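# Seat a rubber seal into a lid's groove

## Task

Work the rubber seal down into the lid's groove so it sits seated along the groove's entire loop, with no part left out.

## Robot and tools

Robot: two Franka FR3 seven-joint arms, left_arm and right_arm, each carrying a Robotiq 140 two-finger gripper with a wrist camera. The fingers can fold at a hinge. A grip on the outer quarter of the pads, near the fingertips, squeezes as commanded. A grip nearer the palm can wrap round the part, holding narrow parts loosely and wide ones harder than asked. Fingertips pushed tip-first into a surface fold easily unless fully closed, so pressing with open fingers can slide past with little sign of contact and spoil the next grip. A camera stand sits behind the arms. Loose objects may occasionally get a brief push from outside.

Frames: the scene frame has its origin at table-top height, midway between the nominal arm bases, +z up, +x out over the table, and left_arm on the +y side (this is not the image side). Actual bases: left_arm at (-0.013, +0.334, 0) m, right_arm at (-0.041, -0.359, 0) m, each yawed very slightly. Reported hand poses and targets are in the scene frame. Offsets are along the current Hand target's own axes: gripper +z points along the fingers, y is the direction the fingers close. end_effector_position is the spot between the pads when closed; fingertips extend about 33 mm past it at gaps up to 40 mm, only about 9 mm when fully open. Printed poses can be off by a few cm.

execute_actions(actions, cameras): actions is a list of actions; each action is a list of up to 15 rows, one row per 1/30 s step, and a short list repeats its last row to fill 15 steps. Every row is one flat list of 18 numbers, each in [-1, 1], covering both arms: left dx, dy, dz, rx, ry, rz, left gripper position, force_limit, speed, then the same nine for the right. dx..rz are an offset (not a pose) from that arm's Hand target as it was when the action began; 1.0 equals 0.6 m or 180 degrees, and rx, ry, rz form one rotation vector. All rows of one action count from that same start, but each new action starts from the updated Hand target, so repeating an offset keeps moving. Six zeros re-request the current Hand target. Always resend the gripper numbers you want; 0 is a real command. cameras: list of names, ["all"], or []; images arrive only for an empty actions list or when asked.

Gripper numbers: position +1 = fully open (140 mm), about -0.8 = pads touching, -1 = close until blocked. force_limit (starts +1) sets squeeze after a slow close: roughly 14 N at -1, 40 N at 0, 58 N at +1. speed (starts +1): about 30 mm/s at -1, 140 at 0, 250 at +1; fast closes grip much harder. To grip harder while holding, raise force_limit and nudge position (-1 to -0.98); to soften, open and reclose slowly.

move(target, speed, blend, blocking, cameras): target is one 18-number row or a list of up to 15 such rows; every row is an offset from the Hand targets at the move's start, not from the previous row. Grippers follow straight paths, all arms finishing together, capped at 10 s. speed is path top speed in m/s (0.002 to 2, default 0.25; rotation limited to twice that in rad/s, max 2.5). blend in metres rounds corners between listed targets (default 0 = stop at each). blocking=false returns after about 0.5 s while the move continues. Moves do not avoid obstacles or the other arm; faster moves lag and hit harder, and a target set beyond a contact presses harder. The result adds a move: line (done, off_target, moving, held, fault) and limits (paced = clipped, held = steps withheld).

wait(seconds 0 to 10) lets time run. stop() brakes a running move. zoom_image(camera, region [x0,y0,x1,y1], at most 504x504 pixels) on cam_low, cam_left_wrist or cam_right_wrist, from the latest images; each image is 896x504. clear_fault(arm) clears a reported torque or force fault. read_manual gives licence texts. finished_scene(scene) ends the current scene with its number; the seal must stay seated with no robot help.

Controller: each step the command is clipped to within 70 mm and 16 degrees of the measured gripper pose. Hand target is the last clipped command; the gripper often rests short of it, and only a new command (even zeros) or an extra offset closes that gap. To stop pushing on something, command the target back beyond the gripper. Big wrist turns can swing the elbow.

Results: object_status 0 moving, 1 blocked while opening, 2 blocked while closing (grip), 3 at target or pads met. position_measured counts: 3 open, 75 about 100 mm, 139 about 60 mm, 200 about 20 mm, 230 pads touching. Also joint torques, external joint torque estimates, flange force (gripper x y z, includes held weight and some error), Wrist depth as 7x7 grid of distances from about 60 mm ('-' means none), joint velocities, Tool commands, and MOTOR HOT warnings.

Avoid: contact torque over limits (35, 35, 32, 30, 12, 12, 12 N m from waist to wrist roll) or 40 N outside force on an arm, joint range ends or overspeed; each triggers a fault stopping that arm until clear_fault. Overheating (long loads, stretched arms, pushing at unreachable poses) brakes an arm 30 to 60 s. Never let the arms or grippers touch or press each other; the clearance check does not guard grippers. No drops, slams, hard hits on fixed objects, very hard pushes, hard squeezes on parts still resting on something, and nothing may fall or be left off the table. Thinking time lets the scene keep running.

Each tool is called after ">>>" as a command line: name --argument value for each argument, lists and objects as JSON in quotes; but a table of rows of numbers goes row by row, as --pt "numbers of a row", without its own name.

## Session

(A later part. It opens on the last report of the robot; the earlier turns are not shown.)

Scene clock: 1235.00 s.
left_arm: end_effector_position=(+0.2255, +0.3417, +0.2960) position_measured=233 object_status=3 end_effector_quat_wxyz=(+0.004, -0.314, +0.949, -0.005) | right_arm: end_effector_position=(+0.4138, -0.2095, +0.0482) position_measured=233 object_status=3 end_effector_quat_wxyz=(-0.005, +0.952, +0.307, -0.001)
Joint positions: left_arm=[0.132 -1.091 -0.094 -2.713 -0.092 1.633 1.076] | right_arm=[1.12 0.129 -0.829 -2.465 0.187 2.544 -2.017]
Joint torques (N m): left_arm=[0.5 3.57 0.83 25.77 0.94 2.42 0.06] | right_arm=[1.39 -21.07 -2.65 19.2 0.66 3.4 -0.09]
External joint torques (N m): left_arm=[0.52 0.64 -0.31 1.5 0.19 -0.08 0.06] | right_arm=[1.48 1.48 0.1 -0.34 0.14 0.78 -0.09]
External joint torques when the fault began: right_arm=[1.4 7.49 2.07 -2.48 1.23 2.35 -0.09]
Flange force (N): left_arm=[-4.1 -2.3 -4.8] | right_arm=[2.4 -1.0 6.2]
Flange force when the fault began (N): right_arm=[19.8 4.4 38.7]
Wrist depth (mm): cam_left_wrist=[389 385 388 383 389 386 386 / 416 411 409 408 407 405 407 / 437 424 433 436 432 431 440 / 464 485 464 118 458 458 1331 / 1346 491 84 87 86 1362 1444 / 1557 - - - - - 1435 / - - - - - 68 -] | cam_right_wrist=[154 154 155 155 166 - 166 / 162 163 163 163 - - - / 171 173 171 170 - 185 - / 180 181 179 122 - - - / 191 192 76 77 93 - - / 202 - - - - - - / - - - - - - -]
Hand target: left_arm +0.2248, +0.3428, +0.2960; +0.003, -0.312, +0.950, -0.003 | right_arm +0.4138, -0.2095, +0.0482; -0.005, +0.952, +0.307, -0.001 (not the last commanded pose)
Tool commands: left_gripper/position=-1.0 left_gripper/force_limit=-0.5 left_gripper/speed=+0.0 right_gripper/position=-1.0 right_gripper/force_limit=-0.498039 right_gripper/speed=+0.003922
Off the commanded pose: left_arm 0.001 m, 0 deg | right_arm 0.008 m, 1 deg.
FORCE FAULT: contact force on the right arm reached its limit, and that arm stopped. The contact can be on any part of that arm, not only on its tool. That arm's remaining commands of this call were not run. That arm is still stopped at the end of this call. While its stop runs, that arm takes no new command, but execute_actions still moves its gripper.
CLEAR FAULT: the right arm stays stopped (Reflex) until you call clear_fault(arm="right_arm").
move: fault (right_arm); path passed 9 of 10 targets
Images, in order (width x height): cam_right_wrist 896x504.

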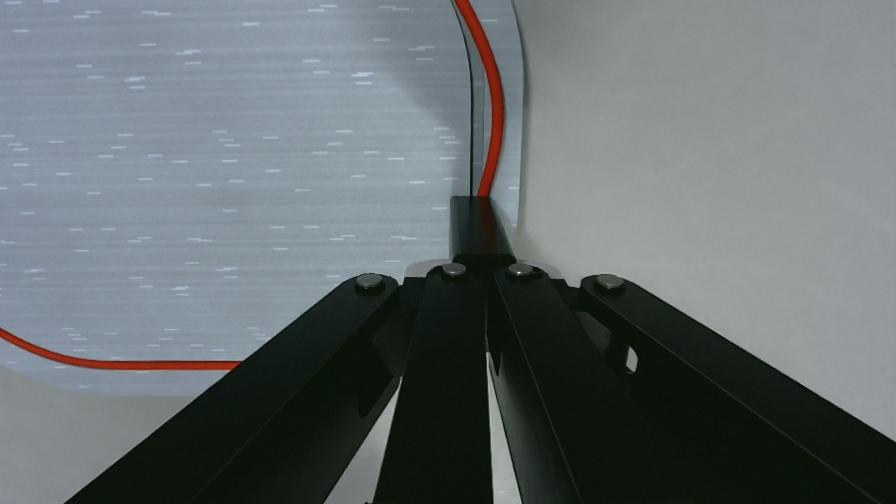

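>>> clear_fault --arm "right_arm"

>>> move --pt "0 0 0 0 0 0 -1 -0.5 0 0 0 -0.03 0 0 0 -1 -0.5 0" --speed 0.06 --cameras '["cam_right_wrist"]'

Scene clock: 1240.53 s.
left_arm: end_effector_position=(+0.2255, +0.3417, +0.2960) position_measured=233 object_status=3 end_effector_quat_wxyz=(+0.004, -0.314, +0.949, -0.005) | right_arm: end_effector_position=(+0.4138, -0.2095, +0.0482) position_measured=233 object_status=3 end_effector_quat_wxyz=(-0.005, +0.952, +0.307, -0.001)
Joint positions: left_arm=[0.132 -1.091 -0.094 -2.713 -0.092 1.633 1.076] | right_arm=[1.12 0.129 -0.829 -2.465 0.187 2.544 -2.017]
Joint torques (N m): left_arm=[0.4 3.59 0.81 25.72 0.95 2.42 0.12] | right_arm=[1.4 -21.04 -2.67 19.24 0.66 3.41 -0.09]
External joint torques (N m): left_arm=[0.4 0.58 -0.36 1.47 0.19 -0.09 0.12] | right_arm=[1.46 1.48 0.04 -0.25 0.15 0.79 -0.09]
Flange force (N): left_arm=[-3.8 -2.2 -4.6] | right_arm=[2.6 -0.8 6.1]
Wrist depth (mm): cam_left_wrist=[389 387 387 385 383 384 384 / 410 416 410 403 408 401 405 / 437 435 443 429 432 432 433 / 465 462 461 118 464 462 1309 / 1410 487 84 87 86 1362 1402 / 1489 - - - - - 1557 / - - - - - 68 -] | cam_right_wrist=[154 154 154 155 - - - / 160 162 163 161 - 176 - / 173 171 171 171 - - - / 180 181 179 117 - - 198 / 192 189 76 77 93 - - / - - - - - - - / - - - - - - -]
Hand target: left_arm +0.2248, +0.3428, +0.2960; +0.003, -0.312, +0.950, -0.003 | right_arm +0.4138, -0.2095, +0.0482; -0.005, +0.952, +0.307, -0.001 (not the last commanded pose)
Tool commands: left_gripper/position=-1.0 left_gripper/force_limit=-0.5 left_gripper/speed=+0.0 right_gripper/position=-1.0 right_gripper/force_limit=-0.498039 right_gripper/speed=+0.003922
Off the commanded pose: left_arm 0.001 m, 0 deg | right_arm 0.008 m, 1 deg.
FORCE FAULT, CONTINUED: the right arm's stop, for the force fault that an earlier result reported, is over. The call counts as one of the actions that you can send in this scene. That arm's target is now where it stood when the stop ended, not its last command. That arm accepts commands again.
CLEAR FAULT: your call cleared the right arm's force fault. If the contact force or a joint's load stays at its limit, that arm stops again.

Scene clock: 1241.90 s.
left_arm: end_effector_position=(+0.2255, +0.3417, +0.2960) position_measured=233 object_status=3 end_effector_quat_wxyz=(+0.004, -0.314, +0.949, -0.005) | right_arm: end_effector_position=(+0.4143, -0.2100, +0.0655) position_measured=233 object_status=3 end_effector_quat_wxyz=(-0.005, +0.951, +0.309, +0.000)
Joint positions: left_arm=[0.132 -1.091 -0.094 -2.713 -0.092 1.633 1.076] | right_arm=[1.137 0.071 -0.856 -2.461 0.107 2.505 -1.964]
Joint velocities: left_arm=[within noise] | right_arm=[-0.001 -0.001 -0.001 0 0 0 0.006]
Joint torques (N m): left_arm=[0.46 3.63 0.78 25.7 0.95 2.44 0.13] | right_arm=[1.68 -22.55 -2.73 20.5 0.03 2.4 0.15]
External joint torques (N m): left_arm=[0.45 0.71 -0.39 1.42 0.19 -0.07 0.13] | right_arm=[1.54 -1.46 -1.36 0.18 -0.5 -0.25 0.15]
Flange force (N): left_arm=[-4.2 -2.5 -4.5] | right_arm=[-9.0 -4.2 -10.6]
Wrist depth (mm): cam_left_wrist=[377 386 384 387 385 385 384 / 409 410 414 407 409 412 407 / 441 436 437 437 436 427 1385 / 466 462 462 118 457 471 1346 / 1402 472 84 86 86 1346 1385 / 1480 - - - - - 1418 / - - - - - 68 -] | cam_right_wrist=[- 170 - 171 - - - / 179 178 181 179 - - - / 188 189 187 189 - - - / - 200 197 122 - - - / 216 211 76 77 93 - - / - - - - - - 242 / - - - - - - -]
Hand target: left_arm +0.2248, +0.3428, +0.2960; +0.003, -0.312, +0.950, -0.003 | right_arm +0.4139, -0.2096, +0.0662; -0.005, +0.952, +0.307, -0.001
Off the commanded pose: left_arm 0.001 m, 0 deg | right_arm 0.001 m, 0 deg.
move: done
Images, in order (width x height): cam_right_wrist 896x504.

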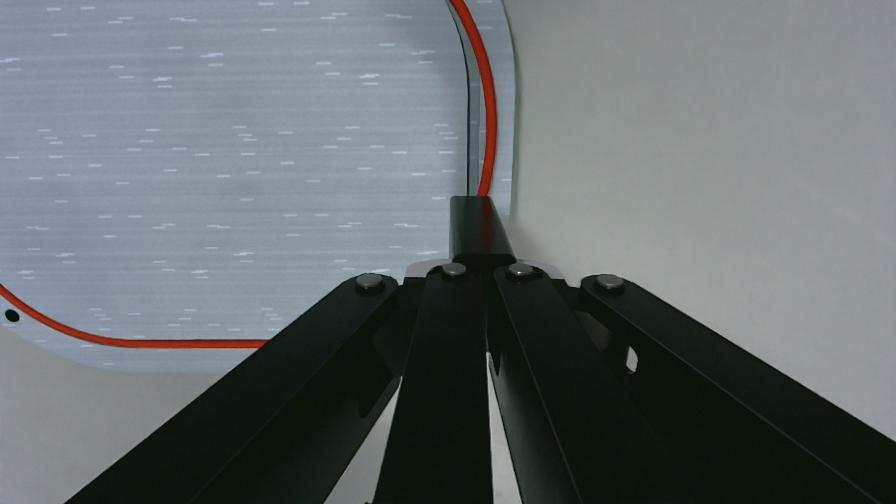

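>>> move --pt "0 0 0 0 0 0 -1 -0.5 0 0 0.0108 0.017 0 0 0 -1 -0.5 0" --pt "0 0 0 0 0 0 -1 -0.5 0 0 0.0108 0.0312 0 0 0 -1 -0.5 0" --pt "0 0 0 0 0 0 -1 -0.5 0 0 -0.0008 0.0312 0 0 0 -1 -0.5 0" --pt "0 0 0 0 0 0 -1 -0.5 0 0 -0.0008 0.0345 0 0 0 -1 -0.5 0" --pt "0 0 0 0 0 0 -1 -0.5 0 0 -0.0008 0.017 0 0 0 -1 -0.5 0" --pt "0 0 0 0 0 0 -1 -0.5 0 0.0333 0.012 0.017 0 0 0 -1 -0.5 0" --pt "0 0 0 0 0 0 -1 -0.5 0 0.0333 0.012 0.0312 0 0 0 -1 -0.5 0" --pt "0 0 0 0 0 0 -1 -0.5 0 0.0333 -0.0008 0.0312 0 0 0 -1 -0.5 0" --pt "0 0 0 0 0 0 -1 -0.5 0 0.0333 -0.0008 0.0345 0 0 0 -1 -0.5 0" --pt "0 0 0 0 0 0 -1 -0.5 0 0.0333 -0.0008 0.017 0 0 0 -1 -0.5 0" --speed '[0.08,0.03,0.02,0.02,0.06,0.1,0.03,0.02,0.02,0.06]' --cameras '["cam_right_wrist"]'

Scene clock: 1268.83 s.
left_arm: end_effector_position=(+0.2255, +0.3417, +0.2960) position_measured=233 object_status=3 end_effector_quat_wxyz=(+0.004, -0.314, +0.949, -0.005) | right_arm: end_effector_position=(+0.4307, -0.1976, +0.0557) position_measured=233 object_status=3 end_effector_quat_wxyz=(-0.005, +0.951, +0.309, +0.000)
Joint positions: left_arm=[0.132 -1.091 -0.094 -2.713 -0.092 1.633 1.076] | right_arm=[1.106 0.169 -0.806 -2.397 0.222 2.504 -2.032]
Joint velocities: left_arm=[within noise] | right_arm=[0.001 0.001 0 -0.001 -0.001 -0.001 0.006]
Joint torques (N m): left_arm=[0.46 3.58 0.86 25.74 0.95 2.42 0.11] | right_arm=[1.7 -26.19 -4.68 20.28 0.02 2.45 0.18]
External joint torques (N m): left_arm=[0.44 0.57 -0.27 1.52 0.19 -0.08 0.11] | right_arm=[1.59 -1.6 -1.26 0.17 -0.52 -0.19 0.18]
Flange force (N): left_arm=[-3.9 -2.1 -4.8] | right_arm=[-9.4 -5.2 -11.7]
Wrist depth (mm): cam_left_wrist=[391 385 382 388 384 384 372 / 409 411 406 409 409 406 405 / 456 435 436 433 433 436 437 / 464 465 464 117 457 462 1316 / 1402 487 84 86 86 1393 1362 / 1508 - - - - - 1435 / - - - - - 67 -] | cam_right_wrist=[162 - 161 161 175 - - / 169 170 170 171 184 - - / 178 180 - 179 - 194 - / 188 190 189 117 104 - - / 200 200 76 77 93 - - / - - - - - - - / - - - - - - -]
Hand target: left_arm +0.2248, +0.3428, +0.2960; +0.003, -0.312, +0.950, -0.003 | right_arm +0.4298, -0.1975, +0.0560; -0.005, +0.952, +0.307, -0.001
Off the commanded pose: left_arm 0.001 m, 0 deg | right_arm 0.001 m, 0 deg.
move: done
Images, in order (width x height): cam_right_wrist 896x504.

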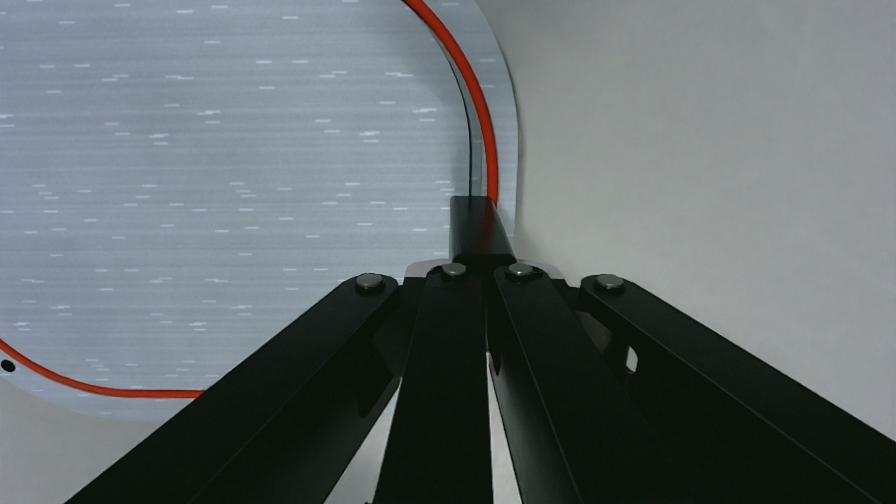

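>>> move --pt "0 0 0 0 0 0 -1 -0.5 0 0.02 0.0175 -0.01 0 0 0 -1 -0.5 0" --pt "0 0 0 0 0 0 -1 -0.5 0 0.02 0.0175 -0.01 0 0 0 -0.443 -0.5 0.5" --pt "0 0 0 0 0 0 -1 -0.5 0 0.02 0.0175 0.0108 0 0 0 -0.443 -0.5 0.5" --pt "0 0 0 0 0 0 -1 -0.5 0 0.02 0.0175 0.0108 0 0 0 -1 -0.5 -1" --pt "0 0 0 0 0 0 -1 -0.5 0 0.02 0.0175 0.0075 0 0 0 -1 -0.5 -1" --pt "0 0 0 0 0 0 -1 -0.5 0 0.02 0.0025 0.0075 0 0 0 -1 -0.5 -1" --speed '[0.08,0.08,0.04,0.03,0.03,0.03]' --cameras '["cam_right_wrist"]'

Scene clock: 1299.87 s.
left_arm: end_effector_position=(+0.2255, +0.3417, +0.2960) position_measured=233 object_status=3 end_effector_quat_wxyz=(+0.004, -0.314, +0.949, -0.005) | right_arm: end_effector_position=(+0.4400, -0.1918, +0.0510) position_measured=231 object_status=3 end_effector_quat_wxyz=(-0.005, +0.951, +0.309, -0.002)
Joint positions: left_arm=[0.132 -1.091 -0.094 -2.713 -0.092 1.633 1.076] | right_arm=[1.075 0.218 -0.771 -2.354 0.269 2.491 -2.061]
Joint velocities: left_arm=[within noise] | right_arm=[0 -0.001 -0.001 0 -0.001 0 0.007]
Joint torques (N m): left_arm=[0.45 3.52 0.8 25.7 0.91 2.43 0.08] | right_arm=[1.61 -28.23 -5.61 19.79 0.09 2.71 0.2]
External joint torques (N m): left_arm=[0.46 0.54 -0.33 1.44 0.15 -0.08 0.09] | right_arm=[1.48 -1.6 -1.29 -0.25 -0.46 0.1 0.21]
Flange force (N): left_arm=[-3.6 -2.1 -4.5] | right_arm=[-10.4 -5.6 -10.3]
Wrist depth (mm): cam_left_wrist=[379 390 385 389 385 389 384 / 410 410 407 407 407 403 409 / 433 435 438 441 436 437 435 / 470 460 463 117 456 456 1281 / 1427 496 84 86 86 1369 1377 / 1489 - - - - - 1471 / - - - - - 68 -] | cam_right_wrist=[156 156 156 156 - - 169 / 164 164 165 171 - 176 - / 173 173 174 172 - - - / 184 183 184 117 - - - / 197 194 76 77 93 - - / 205 - - - - - - / - - - - - - -]
Hand target: left_arm +0.2248, +0.3428, +0.2960; +0.003, -0.312, +0.950, -0.003 | right_arm +0.4404, -0.1916, +0.0516; -0.005, +0.952, +0.307, -0.001
Off the commanded pose: left_arm 0.001 m, 0 deg | right_arm 0.001 m, 0 deg.
move: done
Images, in order (width x height): cam_right_wrist 896x504.

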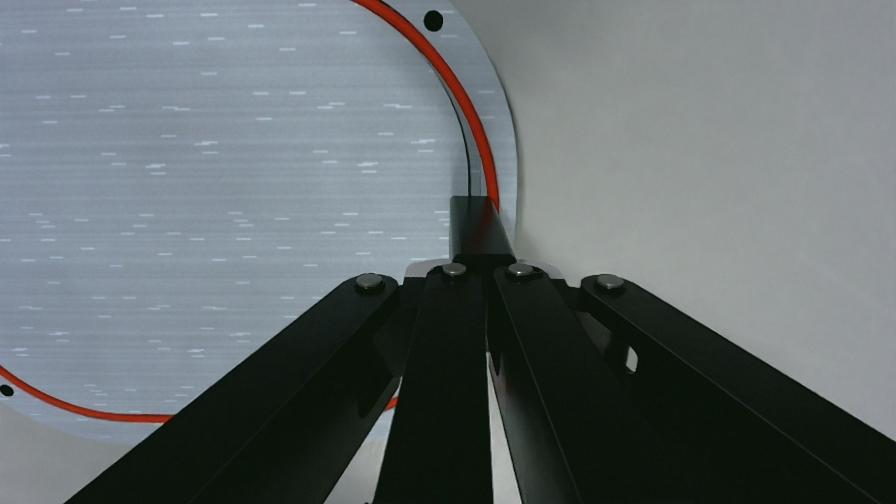

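>>> move --pt "0 0 0 0 0 0 -1 -0.5 0 0 0.0158 -0.0133 0 0 0 -1 -0.5 0" --pt "0 0 0 0 0 0 -1 -0.5 0 0 0.0158 -0.0133 0 0 0 -0.443 -0.5 0.5" --pt "0 0 0 0 0 0 -1 -0.5 0 0 0.0158 0.0065 0 0 0 -0.443 -0.5 0.5" --pt "0 0 0 0 0 0 -1 -0.5 0 0 0.0158 0.0065 0 0 0 -1 -0.5 -1" --pt "0 0 0 0 0 0 -1 -0.5 0 0 0.0158 0.0032 0 0 0 -1 -0.5 -1" --pt "0 0 0 0 0 0 -1 -0.5 0 0 0.0013 0.0032 0 0 0 -1 -0.5 -1" --speed '[0.08,0.08,0.04,0.03,0.03,0.03]' --cameras '["cam_right_wrist"]'

Scene clock: 1317.53 s.
left_arm: end_effector_position=(+0.2255, +0.3417, +0.2960) position_measured=233 object_status=3 end_effector_quat_wxyz=(+0.004, -0.314, +0.949, -0.005) | right_arm: end_effector_position=(+0.4405, -0.1925, +0.0491) position_measured=226 object_status=2 end_effector_quat_wxyz=(-0.005, +0.951, +0.309, -0.002)
Joint positions: left_arm=[0.132 -1.091 -0.094 -2.713 -0.092 1.633 1.076] | right_arm=[1.072 0.224 -0.769 -2.354 0.277 2.494 -2.068]
Joint velocities: left_arm=[within noise] | right_arm=[0.002 0.001 0 0.001 0.001 0.001 0.006]
Joint torques (N m): left_arm=[0.45 3.6 0.86 25.75 0.95 2.42 0.12] | right_arm=[1.76 -28.43 -5.6 19.66 0.11 2.72 0.24]
External joint torques (N m): left_arm=[0.44 0.62 -0.33 1.45 0.19 -0.1 0.12] | right_arm=[1.73 -1.71 -1.08 -0.19 -0.43 0.13 0.24]
Flange force (N): left_arm=[-3.9 -2.2 -4.6] | right_arm=[-10.4 -6.2 -10.6]
Wrist depth (mm): cam_left_wrist=[387 392 387 389 384 390 387 / 407 407 409 415 405 406 408 / 442 432 433 438 429 433 436 / 467 465 456 118 467 461 1295 / 1393 485 84 86 86 1369 1427 / 1435 - - - - - - / - - - - - 68 -] | cam_right_wrist=[154 154 155 155 - - 165 / 162 163 161 163 - 176 - / 171 172 173 170 - - - / - 181 179 113 100 - - / 192 190 76 - 93 - - / - - - - - - - / - - - - - - -]
Hand target: left_arm +0.2248, +0.3428, +0.2960; +0.003, -0.312, +0.950, -0.003 | right_arm +0.4408, -0.1923, +0.0496; -0.005, +0.952, +0.307, -0.001
Off the commanded pose: left_arm 0.001 m, 0 deg | right_arm 0.001 m, 0 deg.
move: done
Images, in order (width x height): cam_right_wrist 896x504.

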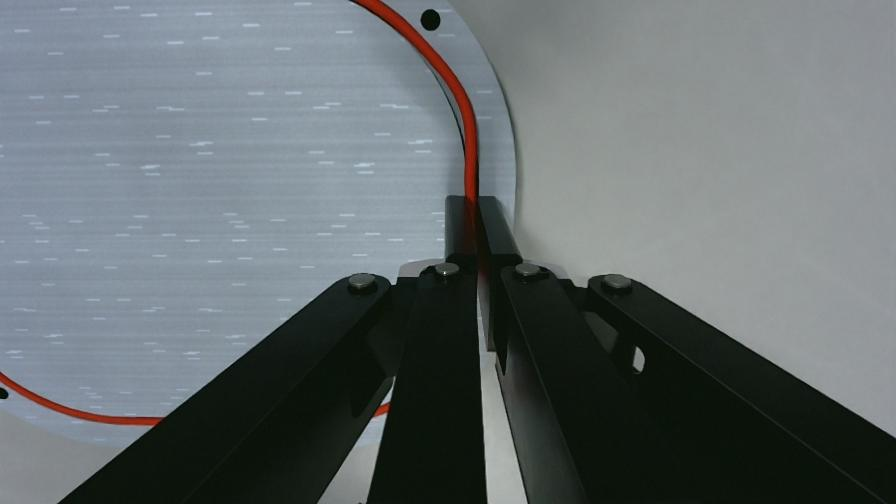

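>>> move --pt "0 0 0 0 0 0 -1 -0.5 0 0 0 0.0057 0 0 0 -1 -0.5 -1" --pt "0 0 0 0 0 0 -1 -0.5 0 0 0 0.0057 0 0 0 -0.562 -0.5 -1" --pt "0 0 0 0 0 0 -1 -0.5 0 0 0 -0.02 0 0 0 -0.562 -0.5 -1" --pt "0 0 0 0 0 0 -1 -0.5 0 0 0 -0.02 0 0 0 -1 -0.5 0" --pt "0 0 0 0 0 0 -1 -0.5 0 0 0 0.0093 0 0 0 -1 -0.5 0" --speed '[0.03,0.03,0.06,0.06,0.03]' --cameras '["cam_right_wrist"]'

Scene clock: 1329.00 s.
left_arm: end_effector_position=(+0.2255, +0.3417, +0.2960) position_measured=233 object_status=3 end_effector_quat_wxyz=(+0.004, -0.314, +0.949, -0.005) | right_arm: end_effector_position=(+0.4370, -0.1869, +0.0465) position_measured=233 object_status=3 end_effector_quat_wxyz=(-0.009, +0.952, +0.307, -0.004)
Joint positions: left_arm=[0.132 -1.091 -0.094 -2.713 -0.092 1.633 1.076] | right_arm=[1.072 0.228 -0.759 -2.354 0.292 2.494 -2.066]
Joint velocities: left_arm=[within noise] | right_arm=[0.001 -0.001 0.001 0.001 0 0.001 -0.005]
Joint torques (N m): left_arm=[0.45 3.56 0.78 25.68 0.94 2.44 0.09] | right_arm=[-1.98 -22.16 -6.49 19.09 0.61 5.2 -0.31]
External joint torques (N m): left_arm=[0.48 0.65 -0.34 1.37 0.19 -0.07 0.09] | right_arm=[-1.9 5.01 -1.81 -0.89 0.06 2.58 -0.31]
Flange force (N): left_arm=[-4.0 -2.3 -4.4] | right_arm=[7.4 7.4 18.9]
Wrist depth (mm): cam_left_wrist=[384 386 386 388 383 388 389 / 395 410 409 412 405 411 404 / 440 438 436 431 431 430 435 / 456 - 461 124 457 462 1288 / 1410 492 84 87 86 1377 1444 / 1518 - - - - - 1547 / - - - - - 67 -] | cam_right_wrist=[152 153 155 154 163 163 - / 161 163 160 160 171 - - / 170 167 167 167 - 183 181 / 180 - 179 122 189 190 - / 192 - 76 77 93 - - / - - - - - - - / - - - - - - -]
Hand target: left_arm +0.2248, +0.3428, +0.2960; +0.003, -0.312, +0.950, -0.003 | right_arm +0.4408, -0.1922, +0.0440; -0.005, +0.952, +0.307, -0.001
Off the commanded pose: left_arm 0.001 m, 0 deg | right_arm 0.007 m, 1 deg.
move: off_target (right_arm)
Images, in order (width x height): cam_right_wrist 896x504.

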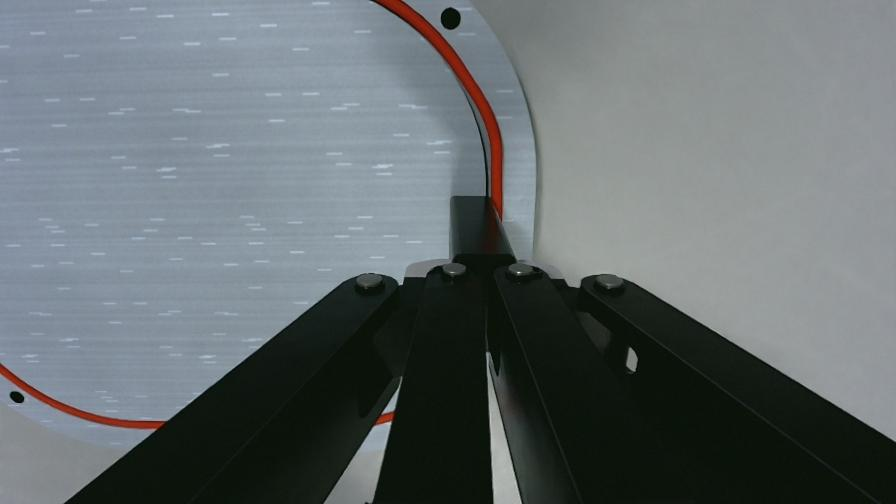

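>>> move --pt "0 0 0 0 0 0 -1 -0.5 0 0 0 -0.15 0 0 0 -1 -0.5 0" --pt "0 0 0 0 0 0 -1 -0.5 0 -0.2955 0.0073 -0.3433 0 0 0.7 -1 -0.5 0" --speed '[0.1,0.5]' --cameras '["cam_right_wrist"]'

Scene clock: 1346.77 s.
left_arm: end_effector_position=(+0.2255, +0.3417, +0.2960) position_measured=233 object_status=3 end_effector_quat_wxyz=(+0.004, -0.314, +0.949, -0.005) | right_arm: end_effector_position=(+0.3010, -0.3016, +0.2499) position_measured=233 object_status=3 end_effector_quat_wxyz=(-0.003, +0.708, -0.706, -0.003)
Joint positions: left_arm=[0.132 -1.091 -0.094 -2.713 -0.092 1.633 1.076] | right_arm=[0.062 -0.664 0.052 -2.61 0.043 1.947 0.124]
Joint velocities: left_arm=[within noise] | right_arm=[0.001 0 0 0 -0.001 -0.001 0.004]
Joint torques (N m): left_arm=[0.4 3.61 0.82 25.67 0.94 2.42 0.09] | right_arm=[0.57 -9.41 -1.39 25.6 1.21 2.34 0.18]
External joint torques (N m): left_arm=[0.4 0.59 -0.32 1.41 0.19 -0.08 0.09] | right_arm=[0.57 0.06 -0.04 0.85 0.51 -0.23 0.18]
Flange force (N): left_arm=[-3.8 -2.2 -4.5] | right_arm=[-1.7 -1.7 -2.4]
Wrist depth (mm): cam_left_wrist=[386 387 384 387 387 384 385 / 415 425 409 407 412 409 409 / 439 436 433 435 434 435 435 / 471 455 468 118 462 458 1339 / 1377 - 84 87 86 495 1377 / 1527 - - - - - - / - - - - - 68 -] | cam_right_wrist=[- - - - - - 329 / - - - - - 368 343 / 407 - - 382 - 397 - / 1488 - - 110 - - - / 1462 - 76 77 93 - - / 1479 - - - - - - / - - - - - - -]
Hand target: left_arm +0.2248, +0.3428, +0.2960; +0.003, -0.312, +0.950, -0.003 | right_arm +0.3004, -0.3012, +0.2496; -0.002, +0.706, -0.708, -0.005
Off the commanded pose: left_arm 0.001 m, 0 deg | right_arm 0.001 m, 0 deg.
move: done; limits=paced
Images, in order (width x height): cam_right_wrist 896x504.

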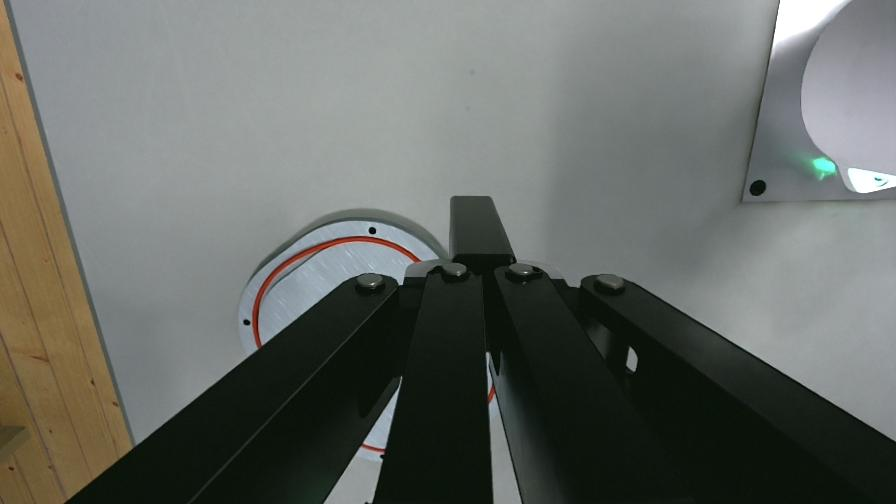

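>>> move --pt "0 0 0 0 0 0 -1 -0.5 0 -0.1385 -0.2163 0.291 0 0 -0.7 -1 -0.5 0" --speed 0.5 --cameras '["cam_right_wrist"]'

Scene clock: 1361.47 s.
left_arm: end_effector_position=(+0.2255, +0.3417, +0.2960) position_measured=233 object_status=3 end_effector_quat_wxyz=(+0.004, -0.314, +0.949, -0.005) | right_arm: end_effector_position=(+0.4304, -0.2168, +0.0760) position_measured=233 object_status=3 end_effector_quat_wxyz=(-0.004, +0.952, +0.305, +0.001)
Joint positions: left_arm=[0.132 -1.091 -0.094 -2.713 -0.092 1.633 1.076] | right_arm=[0.46 0.057 -0.208 -2.415 0.033 2.473 -1.926]
Joint velocities: left_arm=[within noise] | right_arm=[0 0.001 0.001 -0.001 0 0 -0.005]
Joint torques (N m): left_arm=[0.46 3.55 0.77 25.77 0.93 2.42 0.14] | right_arm=[0.71 -30.4 -0.81 21.3 1.04 2.4 -0.28]
External joint torques (N m): left_arm=[0.48 0.66 -0.38 1.44 0.18 -0.1 0.14] | right_arm=[0.7 -0.28 -0.53 0.6 0.48 -0.24 -0.28]
Flange force (N): left_arm=[-4.1 -2.3 -4.6] | right_arm=[1.7 1.0 -1.1]
Wrist depth (mm): cam_left_wrist=[386 380 385 386 383 403 389 / 409 417 399 409 407 408 409 / 438 447 432 435 441 436 442 / 472 470 465 113 460 465 1274 / 1410 489 84 86 86 493 1385 / 1518 - - - - - 1471 / - - - - - 68 -] | cam_right_wrist=[180 177 179 180 189 - - / 187 190 187 188 - - - / - 198 198 200 - - - / - 207 210 110 - - - / 222 - 76 77 93 231 231 / - - - - - - - / - - - - - - -]
Hand target: left_arm +0.2248, +0.3428, +0.2960; +0.003, -0.312, +0.950, -0.003 | right_arm +0.4298, -0.2171, +0.0753; -0.005, +0.952, +0.307, -0.001
Off the commanded pose: left_arm 0.001 m, 0 deg | right_arm 0.001 m, 0 deg.
move: done; limits=paced
Images, in order (width x height): cam_right_wrist 896x504.

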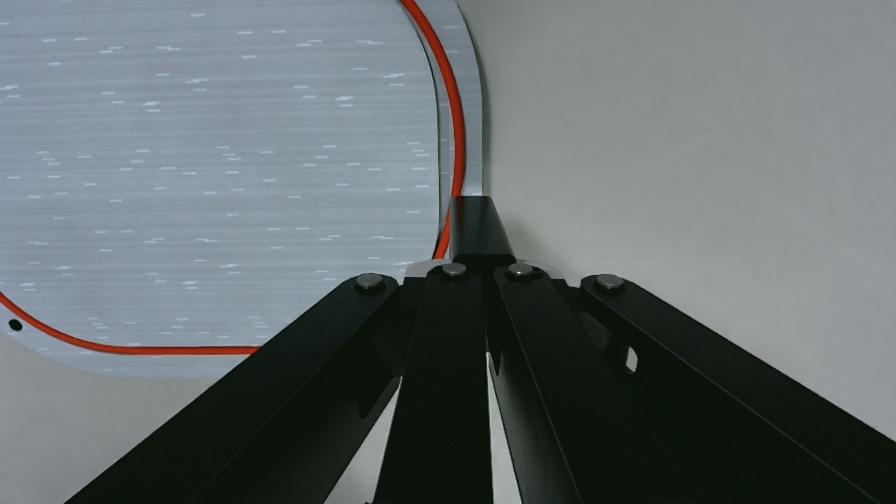

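>>> move --pt "0 0 0 0 0 0 -1 -0.5 0 0.0417 -0.0033 0.0222 0 0 0 -0.443 -0.5 0.5" --pt "0 0 0 0 0 0 -1 -0.5 0 0.0417 -0.0033 0.0458 0 0 0 -0.443 -0.5 0.5" --pt "0 0 0 0 0 0 -1 -0.5 0 0.0417 -0.0033 0.0458 0 0 0 -1 -0.5 -1" --pt "0 0 0 0 0 0 -1 -0.5 0 0.0417 -0.0033 0.0425 0 0 0 -1 -0.5 -1" --pt "0 0 0 0 0 0 -1 -0.5 0 0.0417 -0.0197 0.0425 0 0 0 -1 -0.5 -1" --pt "0 0 0 0 0 0 -1 -0.5 0 0.0417 -0.0197 0.0485 0 0 0 -1 -0.5 -1" --speed '[0.08,0.04,0.03,0.03,0.03,0.02]' --cameras '["cam_right_wrist"]'

Scene clock: 1412.67 s.
left_arm: end_effector_position=(+0.2255, +0.3417, +0.2960) position_measured=233 object_status=3 end_effector_quat_wxyz=(+0.004, -0.314, +0.949, -0.005) | right_arm: end_effector_position=(+0.4434, -0.1930, +0.0487) position_measured=226 object_status=2 end_effector_quat_wxyz=(-0.005, +0.951, +0.309, -0.001)
Joint positions: left_arm=[0.132 -1.091 -0.094 -2.713 -0.092 1.633 1.076] | right_arm=[0.477 0.168 -0.186 -2.354 0.07 2.516 -1.923]
Joint torques (N m): left_arm=[0.5 3.59 0.85 25.73 0.93 2.42 0.09] | right_arm=[1.5 -31.04 -1.33 19.23 0.61 3.39 0.15]
External joint torques (N m): left_arm=[0.51 0.66 -0.28 1.41 0.17 -0.09 0.1] | right_arm=[1.48 2.22 -0.57 -0.83 0.09 0.76 0.15]
Flange force (N): left_arm=[-4.1 -2.2 -4.5] | right_arm=[1.7 -1.1 6.6]
Wrist depth (mm): cam_left_wrist=[384 390 391 387 386 389 385 / 407 407 408 409 407 411 403 / 436 439 - 435 419 437 434 / 464 460 470 112 455 464 1331 / 1427 - 84 86 86 1385 1377 / 1499 - - - - - 1410 / - - - - - 68 -] | cam_right_wrist=[153 153 153 - - - 162 / 159 161 161 162 - - 171 / 170 170 170 168 - - 178 / 180 179 179 123 - - 192 / 189 189 76 - 93 199 199 / - - - - - - - / - - - - - - -]
Hand target: left_arm +0.2248, +0.3428, +0.2960; +0.003, -0.312, +0.950, -0.003 | right_arm +0.4430, -0.1926, +0.0463; -0.005, +0.952, +0.307, -0.001
Off the commanded pose: left_arm 0.001 m, 0 deg | right_arm 0.002 m, 0 deg.
move: done
Images, in order (width x height): cam_right_wrist 896x504.

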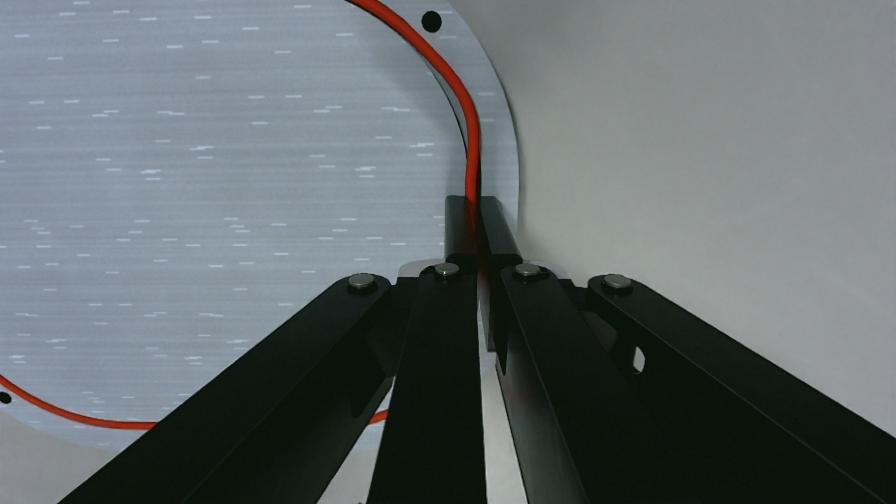

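>>> move --pt "0 0 0 0 0 0 -1 -0.5 0 0 0 0 0 0 0 -0.562 -0.5 -1" --pt "0 0 0 0 0 0 -1 -0.5 0 0 0 -0.022 0 0 0 -0.562 -0.5 -1" --pt "0 0 0 0 0 0 -1 -0.5 0 0 0 -0.022 0 0 0 -1 -0.5 0" --speed '[0.03,0.06,0.06]' --cameras '["cam_right_wrist"]'

Scene clock: 1423.83 s.
left_arm: end_effector_position=(+0.2255, +0.3417, +0.2960) position_measured=233 object_status=3 end_effector_quat_wxyz=(+0.004, -0.314, +0.949, -0.005) | right_arm: end_effector_position=(+0.4429, -0.1927, +0.0584) position_measured=233 object_status=3 end_effector_quat_wxyz=(-0.005, +0.951, +0.308, -0.001)
Joint positions: left_arm=[0.132 -1.091 -0.094 -2.713 -0.092 1.633 1.076] | right_arm=[0.479 0.146 -0.189 -2.353 0.063 2.494 -1.916]
Joint torques (N m): left_arm=[0.53 3.61 0.8 25.7 0.93 2.43 0.1] | right_arm=[1.24 -34.6 -1.42 20.8 0.01 2.42 0.18]
External joint torques (N m): left_arm=[0.52 0.61 -0.35 1.49 0.17 -0.07 0.1] | right_arm=[1.21 -1.82 -0.77 0.38 -0.53 -0.22 0.18]
Flange force (N): left_arm=[-4.0 -2.3 -4.7] | right_arm=[-3.1 -2.4 -5.4]
Wrist depth (mm): cam_left_wrist=[396 387 386 386 388 386 - / 410 411 411 399 407 409 409 / 439 435 433 436 438 436 434 / - - 466 118 450 464 1324 / 1435 489 84 87 86 1354 1435 / 1508 - - - - - 1453 / - - - - - 67 -] | cam_right_wrist=[164 162 163 161 - - - / 171 170 170 170 - - - / 178 181 179 178 - - - / - 184 186 122 201 207 - / - 204 76 77 93 - 212 / - - - - - - - / - - - - - - -]
Hand target: left_arm +0.2248, +0.3428, +0.2960; +0.003, -0.312, +0.950, -0.003 | right_arm +0.4431, -0.1927, +0.0595; -0.005, +0.952, +0.307, -0.001
Off the commanded pose: left_arm 0.001 m, 0 deg | right_arm 0.001 m, 0 deg.
move: done
Images, in order (width x height): cam_right_wrist 896x504.

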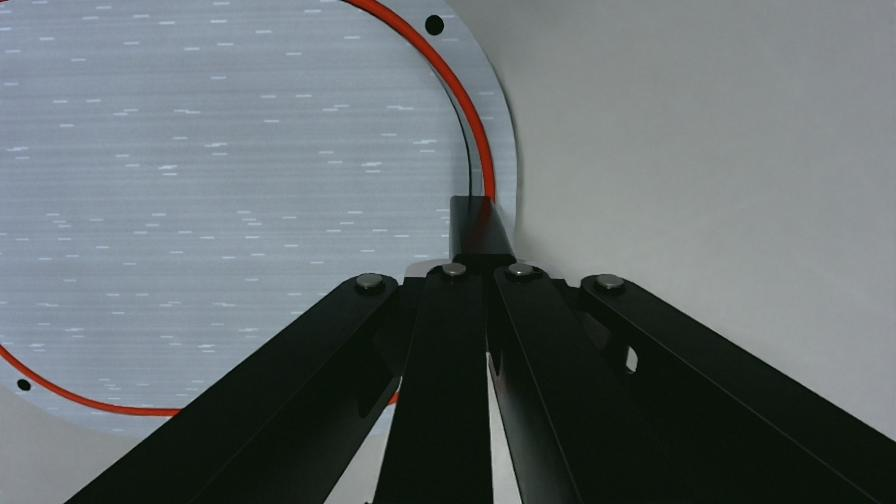

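>>> move --pt "0 0 0 0 0 0 -1 -0.5 0 0.0848 -0.0008 -0.0175 0 0 -0.1667 -0.443 -0.5 0.5" --pt "0 0 0 0 0 0 -1 -0.5 0 0.0848 -0.0008 0.0195 0 0 -0.1667 -0.443 -0.5 0.5" --pt "0 0 0 0 0 0 -1 -0.5 0 0.0848 -0.0008 0.0195 0 0 -0.1667 -1 -0.5 -1" --pt "0 0 0 0 0 0 -1 -0.5 0 0.0848 -0.0008 0.017 0 0 -0.1667 -1 -0.5 -1" --pt "0 0 0 0 0 0 -1 -0.5 0 0.0893 -0.013 0.017 0 0 -0.1667 -1 -0.5 -1" --pt "0 0 0 0 0 0 -1 -0.5 0 0.0893 -0.013 0.022 0 0 -0.1667 -1 -0.5 -1" --speed '[0.25,0.04,0.03,0.03,0.02,0.02]' --cameras '["cam_right_wrist"]'

Scene clock: 1461.80 s.
left_arm: end_effector_position=(+0.2255, +0.3417, +0.2960) position_measured=233 object_status=3 end_effector_quat_wxyz=(+0.004, -0.314, +0.949, -0.005) | right_arm: end_effector_position=(+0.4805, -0.1579, +0.0495) position_measured=226 object_status=2 end_effector_quat_wxyz=(-0.006, +0.839, +0.544, -0.002)
Joint positions: left_arm=[0.132 -1.091 -0.094 -2.713 -0.092 1.633 1.076] | right_arm=[0.372 0.279 -0.046 -2.18 0.036 2.452 -2.382]
Joint torques (N m): left_arm=[0.46 3.59 0.78 25.76 0.95 2.44 0.13] | right_arm=[2.49 -34.77 0.53 21.52 0.72 4.18 0.25]
External joint torques (N m): left_arm=[0.48 0.6 -0.37 1.49 0.19 -0.07 0.13] | right_arm=[2.52 3.16 0.68 0.72 0.13 1.6 0.25]
Flange force (N): left_arm=[-4.0 -2.3 -4.7] | right_arm=[8.5 3.0 9.3]
Wrist depth (mm): cam_left_wrist=[388 386 385 386 388 386 388 / 405 412 410 410 406 407 409 / 432 436 434 426 425 435 434 / 464 466 462 112 458 464 1377 / 1444 493 84 87 86 1354 1453 / 1508 - - - - - - / - - - - - 68 -] | cam_right_wrist=[- 151 154 160 163 - - / 161 163 162 164 171 - 171 / 171 170 170 168 - - - / 181 180 177 113 - - - / 191 190 76 - 93 - - / 202 - - - - - - / - - - - - - -]
Hand target: left_arm +0.2248, +0.3428, +0.2960; +0.003, -0.312, +0.950, -0.003 | right_arm +0.4820, -0.1550, +0.0465; -0.005, +0.840, +0.543, +0.001
Off the commanded pose: left_arm 0.001 m, 0 deg | right_arm 0.004 m, 0 deg.
move: off_target (right_arm)
Images, in order (width x height): cam_right_wrist 896x504.

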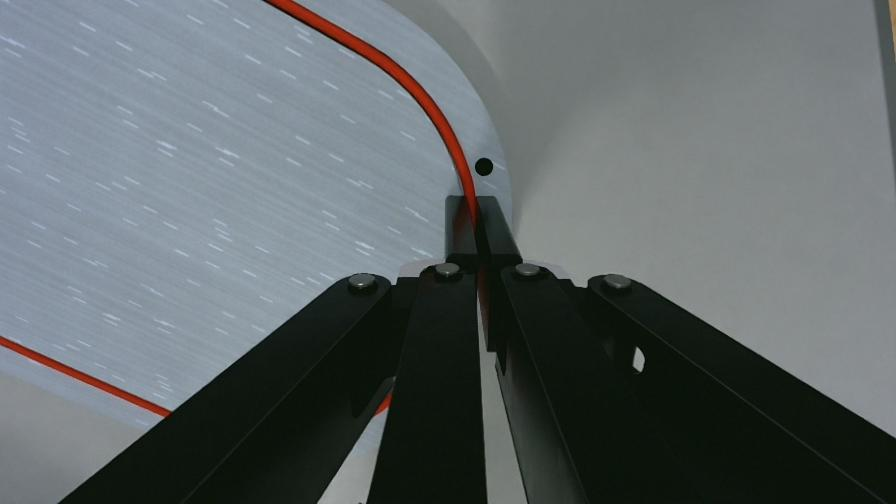

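>>> move --pt "0 0 0 0 0 0 -1 -0.5 -1 0 0 -0.0033 0 0 0 -1 -0.5 -1" --pt "0 0 0 0 0 0 -1 -0.5 -1 0.0117 -0.0033 -0.0033 0 0 0 -1 -0.5 -1" --pt "0 0 0 0 0 0 -1 -0.5 -1 0.0117 -0.0033 0.0007 0 0 0 -1 -0.5 -1" --pt "0 0 0 0 0 0 -1 -0.5 -1 0.0117 -0.0033 0.0007 0 0 0 -0.562 -0.5 -1" --pt "0 0 0 0 0 0 -1 -0.5 -1 0.0117 -0.0033 -0.0217 0 0 0 -0.562 -0.5 -1" --pt "0 0 0 0 0 0 -1 -0.5 -1 0.0117 -0.0033 -0.0217 0 0 0 -1 -0.5 0" --speed '[0.03,0.02,0.02,0.03,0.06,0.06]' --cameras '["cam_right_wrist"]'

Scene clock: 1481.03 s.
left_arm: end_effector_position=(+0.2255, +0.3417, +0.2960) position_measured=233 object_status=3 end_effector_quat_wxyz=(+0.004, -0.314, +0.949, -0.005) | right_arm: end_effector_position=(+0.4831, -0.1482, +0.0585) position_measured=233 object_status=3 end_effector_quat_wxyz=(-0.005, +0.839, +0.544, +0.001)
Joint positions: left_arm=[0.132 -1.091 -0.094 -2.713 -0.092 1.633 1.076] | right_arm=[0.386 0.272 -0.046 -2.162 0.035 2.433 -2.367]
Joint torques (N m): left_arm=[0.47 3.56 0.84 25.71 0.93 2.41 0.06] | right_arm=[1.74 -39.83 -0.64 21.57 0.32 2.38 0.16]
External joint torques (N m): left_arm=[0.44 0.67 -0.35 1.35 0.17 -0.12 0.06] | right_arm=[1.73 -1.74 -0.54 0.42 -0.29 -0.22 0.16]
Flange force (N): left_arm=[-3.9 -2.4 -4.4] | right_arm=[-0.3 -3.4 -4.1]
Wrist depth (mm): cam_left_wrist=[387 386 387 389 387 391 384 / 412 414 406 413 408 406 409 / 436 439 432 432 433 432 1185 / 456 464 464 118 463 456 1362 / 1402 - 84 87 86 1346 1427 / 1453 - - - - - 1655 / - - - - - 67 -] | cam_right_wrist=[- 162 - - 173 - - / - 171 170 173 - 182 - / - 179 179 177 - - - / 190 189 185 117 - - - / 202 201 76 77 93 - - / - - - - - - - / - - - - - - -]
Hand target: left_arm +0.2248, +0.3428, +0.2960; +0.003, -0.312, +0.950, -0.003 | right_arm +0.4831, -0.1479, +0.0596; -0.005, +0.840, +0.543, +0.001
Off the commanded pose: left_arm 0.001 m, 0 deg | right_arm 0.001 m, 0 deg.
move: done; target 4's new numbers were sent with right_arm's hand 0.005 m and 0 deg from that target
Images, in order (width x height): cam_right_wrist 896x504.

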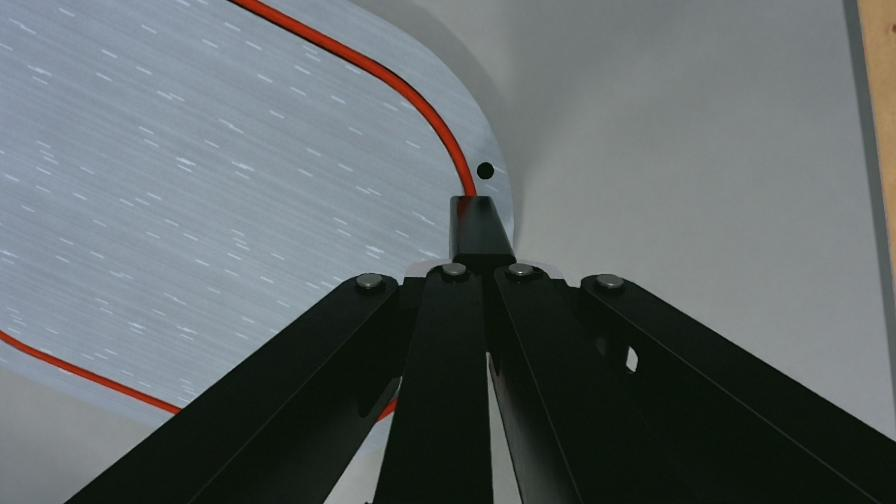

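>>> move --pt "0 0 0 0 0 0 -1 -0.5 0 0 0 0.0293 0 0 0 -1 -0.5 0" --pt "0 0 0 0 0 0 -1 -0.5 0 0 0 0.006 0 0 0 -1 -0.5 0" --pt "0 0 0 0 0 0 -1 -0.5 0 0.0367 -0.0042 0.006 0 0 0 -1 -0.5 0" --pt "0 0 0 0 0 0 -1 -0.5 0 0.0367 -0.0042 0.0293 0 0 0 -1 -0.5 0" --pt "0 0 0 0 0 0 -1 -0.5 0 0.0367 -0.0042 0.006 0 0 0 -1 -0.5 0" --pt "0 0 0 0 0 0 -1 -0.5 0 -0.06 0.01 -0.015 0 0 0.1667 -1 -0.5 0" --speed '[0.035,0.06,0.1,0.035,0.06,0.3]' --cameras '["cam_right_wrist"]'

Scene clock: 1497.70 s.
left_arm: end_effector_position=(+0.2255, +0.3417, +0.2960) position_measured=233 object_status=3 end_effector_quat_wxyz=(+0.004, -0.314, +0.949, -0.005) | right_arm: end_effector_position=(+0.4732, -0.1833, +0.0676) position_measured=233 object_status=3 end_effector_quat_wxyz=(-0.006, +0.951, +0.309, -0.002)
Joint positions: left_arm=[0.132 -1.091 -0.094 -2.713 -0.092 1.633 1.076] | right_arm=[0.487 0.208 -0.201 -2.232 0.081 2.431 -1.931]
Joint velocities: left_arm=[within noise] | right_arm=[-0.001 -0.001 -0.001 0.001 0.001 0 0.006]
Joint torques (N m): left_arm=[0.46 3.66 0.81 25.68 0.94 2.42 0.03] | right_arm=[1.69 -37.24 -2.05 20.86 0.08 2.75 0.27]
External joint torques (N m): left_arm=[0.48 0.73 -0.36 1.37 0.18 -0.1 0.03] | right_arm=[1.7 -1.77 -0.93 -0.24 -0.51 0.13 0.27]
Flange force (N): left_arm=[-4.1 -2.5 -4.5] | right_arm=[-5.6 -4.0 -4.0]
Wrist depth (mm): cam_left_wrist=[381 387 387 385 395 388 384 / 408 407 428 409 408 409 409 / 450 449 437 429 412 433 436 / 463 462 465 118 445 463 1302 / 1427 494 84 86 86 484 1369 / 1471 - - - - - 1462 / - - - - - 68 -] | cam_right_wrist=[- - 171 180 179 - - / - 179 179 - - - - / 189 188 187 188 200 - 198 / 198 202 - 112 - - - / - 213 76 77 93 - - / - - - - - - - / - - - - - - -]
Hand target: left_arm +0.2248, +0.3428, +0.2960; +0.003, -0.312, +0.950, -0.003 | right_arm +0.4738, -0.1832, +0.0683; -0.005, +0.952, +0.307, -0.001
Off the commanded pose: left_arm 0.001 m, 0 deg | right_arm 0.001 m, 0 deg.
move: done
Images, in order (width x height): cam_right_wrist 896x504.

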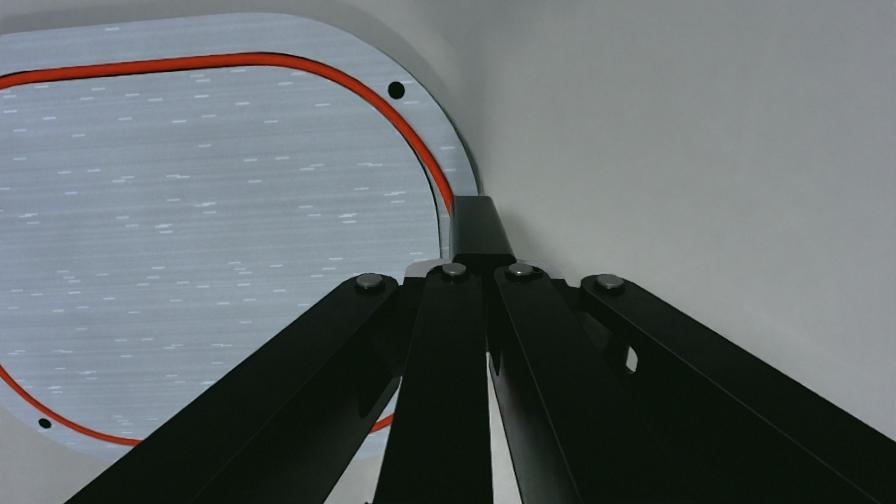

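>>> move --pt "0 0 0 0 0 0 -1 -0.5 0 -0.08 -0.01 0 0 0 0 -1 -0.5 0" --speed 0.3 --cameras '["cam_right_wrist"]'

Scene clock: 1505.20 s.
left_arm: end_effector_position=(+0.2255, +0.3417, +0.2960) position_measured=233 object_status=3 end_effector_quat_wxyz=(+0.004, -0.314, +0.949, -0.005) | right_arm: end_effector_position=(+0.4303, -0.2062, +0.0674) position_measured=233 object_status=3 end_effector_quat_wxyz=(-0.005, +0.951, +0.309, -0.003)
Joint positions: left_arm=[0.132 -1.091 -0.094 -2.713 -0.092 1.633 1.076] | right_arm=[0.488 0.089 -0.215 -2.4 0.049 2.48 -1.925]
Joint velocities: left_arm=[within noise] | right_arm=[-0.001 0 0 0.001 -0.001 0.005 0.002]
Joint torques (N m): left_arm=[0.52 3.54 0.92 25.76 0.94 2.44 0.08] | right_arm=[1.06 -32.79 -1.46 20.15 0.01 2.72 0.14]
External joint torques (N m): left_arm=[0.52 0.58 -0.23 1.47 0.18 -0.07 0.09] | right_arm=[1.12 -1.79 -0.93 -0.39 -0.55 0.09 0.14]
Flange force (N): left_arm=[-4.0 -2.0 -4.7] | right_arm=[-6.1 -2.9 -4.2]
Wrist depth (mm): cam_left_wrist=[380 387 384 379 389 396 386 / 410 400 412 392 413 408 408 / 435 432 439 434 432 435 437 / 462 460 464 118 456 463 1295 / 1393 489 84 86 86 1410 1418 / 1499 - - - - - 1462 / - - - - - 68 -] | cam_right_wrist=[- 170 171 172 180 174 - / 177 182 179 176 - - - / 192 190 187 190 - - - / 201 200 199 117 209 - - / 213 212 76 77 93 - - / - - - - - - - / - - - - - - -]
Hand target: left_arm +0.2248, +0.3428, +0.2960; +0.003, -0.312, +0.950, -0.003 | right_arm +0.4314, -0.2064, +0.0683; -0.005, +0.952, +0.307, -0.001
Off the commanded pose: left_arm 0.001 m, 0 deg | right_arm 0.001 m, 0 deg.
move: done
Images, in order (width x height): cam_right_wrist 896x504.

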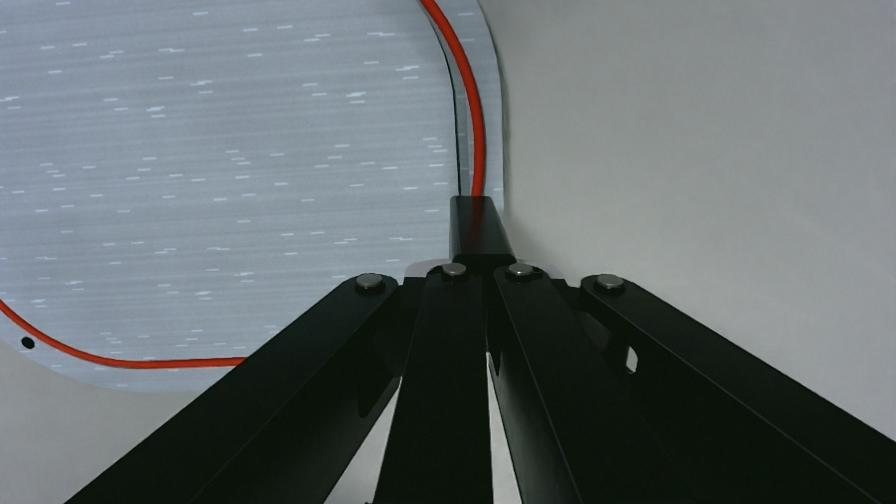

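>>> move --pt "0 0 0 0 0 0 -1 -0.5 0 -0.02 0.0017 0.0205 0 0 0 -1 -0.5 0" --pt "0 0 0 0 0 0 -1 -0.5 0 -0.02 0.0017 0.038 0 0 0 -1 -0.5 0" --pt "0 0 0 0 0 0 -1 -0.5 0 -0.02 -0.005 0.038 0 0 0 -1 -0.5 0" --pt "0 0 0 0 0 0 -1 -0.5 0 -0.02 -0.005 0.0447 0 0 0 -1 -0.5 0" --pt "0 0 0 0 0 0 -1 -0.5 0 -0.02 -0.005 0.0205 0 0 0 -1 -0.5 0" --pt "0 0 0 0 0 0 -1 -0.5 0 0.0033 0.0058 0.0205 0 0 0 -1 -0.5 0" --pt "0 0 0 0 0 0 -1 -0.5 0 0.0033 0.0058 0.038 0 0 0 -1 -0.5 0" --pt "0 0 0 0 0 0 -1 -0.5 0 0.0033 -0.0058 0.038 0 0 0 -1 -0.5 0" --pt "0 0 0 0 0 0 -1 -0.5 0 0.0033 -0.0058 0.0447 0 0 0 -1 -0.5 0" --pt "0 0 0 0 0 0 -1 -0.5 0 0.0033 -0.0058 0.0205 0 0 0 -1 -0.5 0" --speed '[0.1,0.03,0.02,0.02,0.06,0.1,0.03,0.02,0.02,0.06]' --cameras '["cam_right_wrist"]'

Scene clock: 1549.30 s.
left_arm: end_effector_position=(+0.2255, +0.3417, +0.2960) position_measured=233 object_status=3 end_effector_quat_wxyz=(+0.004, -0.314, +0.949, -0.005) | right_arm: end_effector_position=(+0.4312, -0.2025, +0.0551) position_measured=233 object_status=3 end_effector_quat_wxyz=(-0.005, +0.951, +0.309, +0.000)
Joint positions: left_arm=[0.132 -1.091 -0.094 -2.713 -0.092 1.633 1.076] | right_arm=[0.491 0.118 -0.211 -2.404 0.06 2.518 -1.926]
Joint velocities: left_arm=[within noise] | right_arm=[0.001 0 0 0.001 -0.001 -0.004 0.007]
Joint torques (N m): left_arm=[0.4 3.53 0.8 25.69 0.93 2.44 0.09] | right_arm=[1.58 -33.3 -1.15 20.24 -0.07 2.39 0.01]
External joint torques (N m): left_arm=[0.44 0.62 -0.32 1.37 0.18 -0.08 0.09] | right_arm=[1.51 -1.85 -0.6 0.12 -0.6 -0.25 0.02]
Flange force (N): left_arm=[-3.9 -2.2 -4.4] | right_arm=[-4.0 -2.9 -5.7]
Wrist depth (mm): cam_left_wrist=[387 389 391 389 387 382 384 / 408 411 410 410 404 408 410 / 444 426 438 434 433 435 436 / 459 466 460 113 454 456 1274 / - 491 84 86 86 1444 1427 / 1453 - - - - - 1453 / - - - - - 67 -] | cam_right_wrist=[161 159 159 160 - - - / 166 167 167 166 - - - / - - 178 174 - - - / - 187 186 112 - - - / 199 197 76 77 93 - - / - - - - - - - / - - - - - - -]
Hand target: left_arm +0.2248, +0.3428, +0.2960; +0.003, -0.312, +0.950, -0.003 | right_arm +0.4309, -0.2023, +0.0560; -0.005, +0.952, +0.307, -0.001
Off the commanded pose: left_arm 0.001 m, 0 deg | right_arm 0.001 m, 0 deg.
move: done
Images, in order (width x height): cam_right_wrist 896x504.

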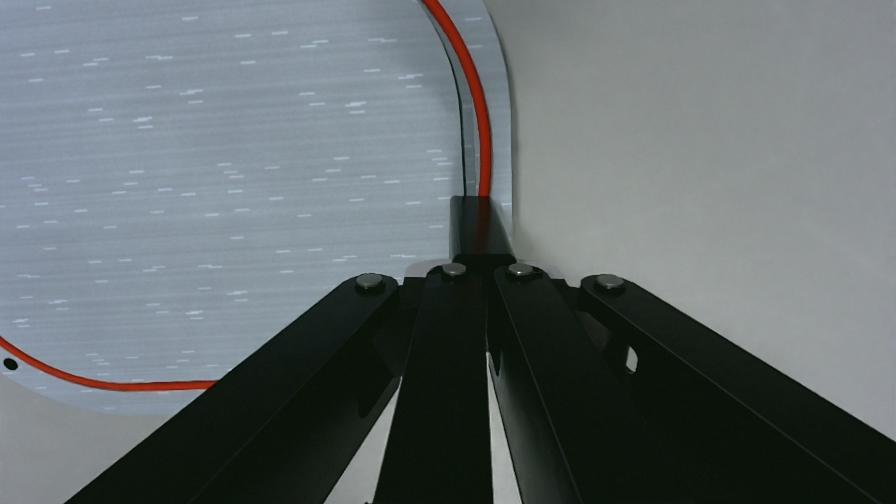

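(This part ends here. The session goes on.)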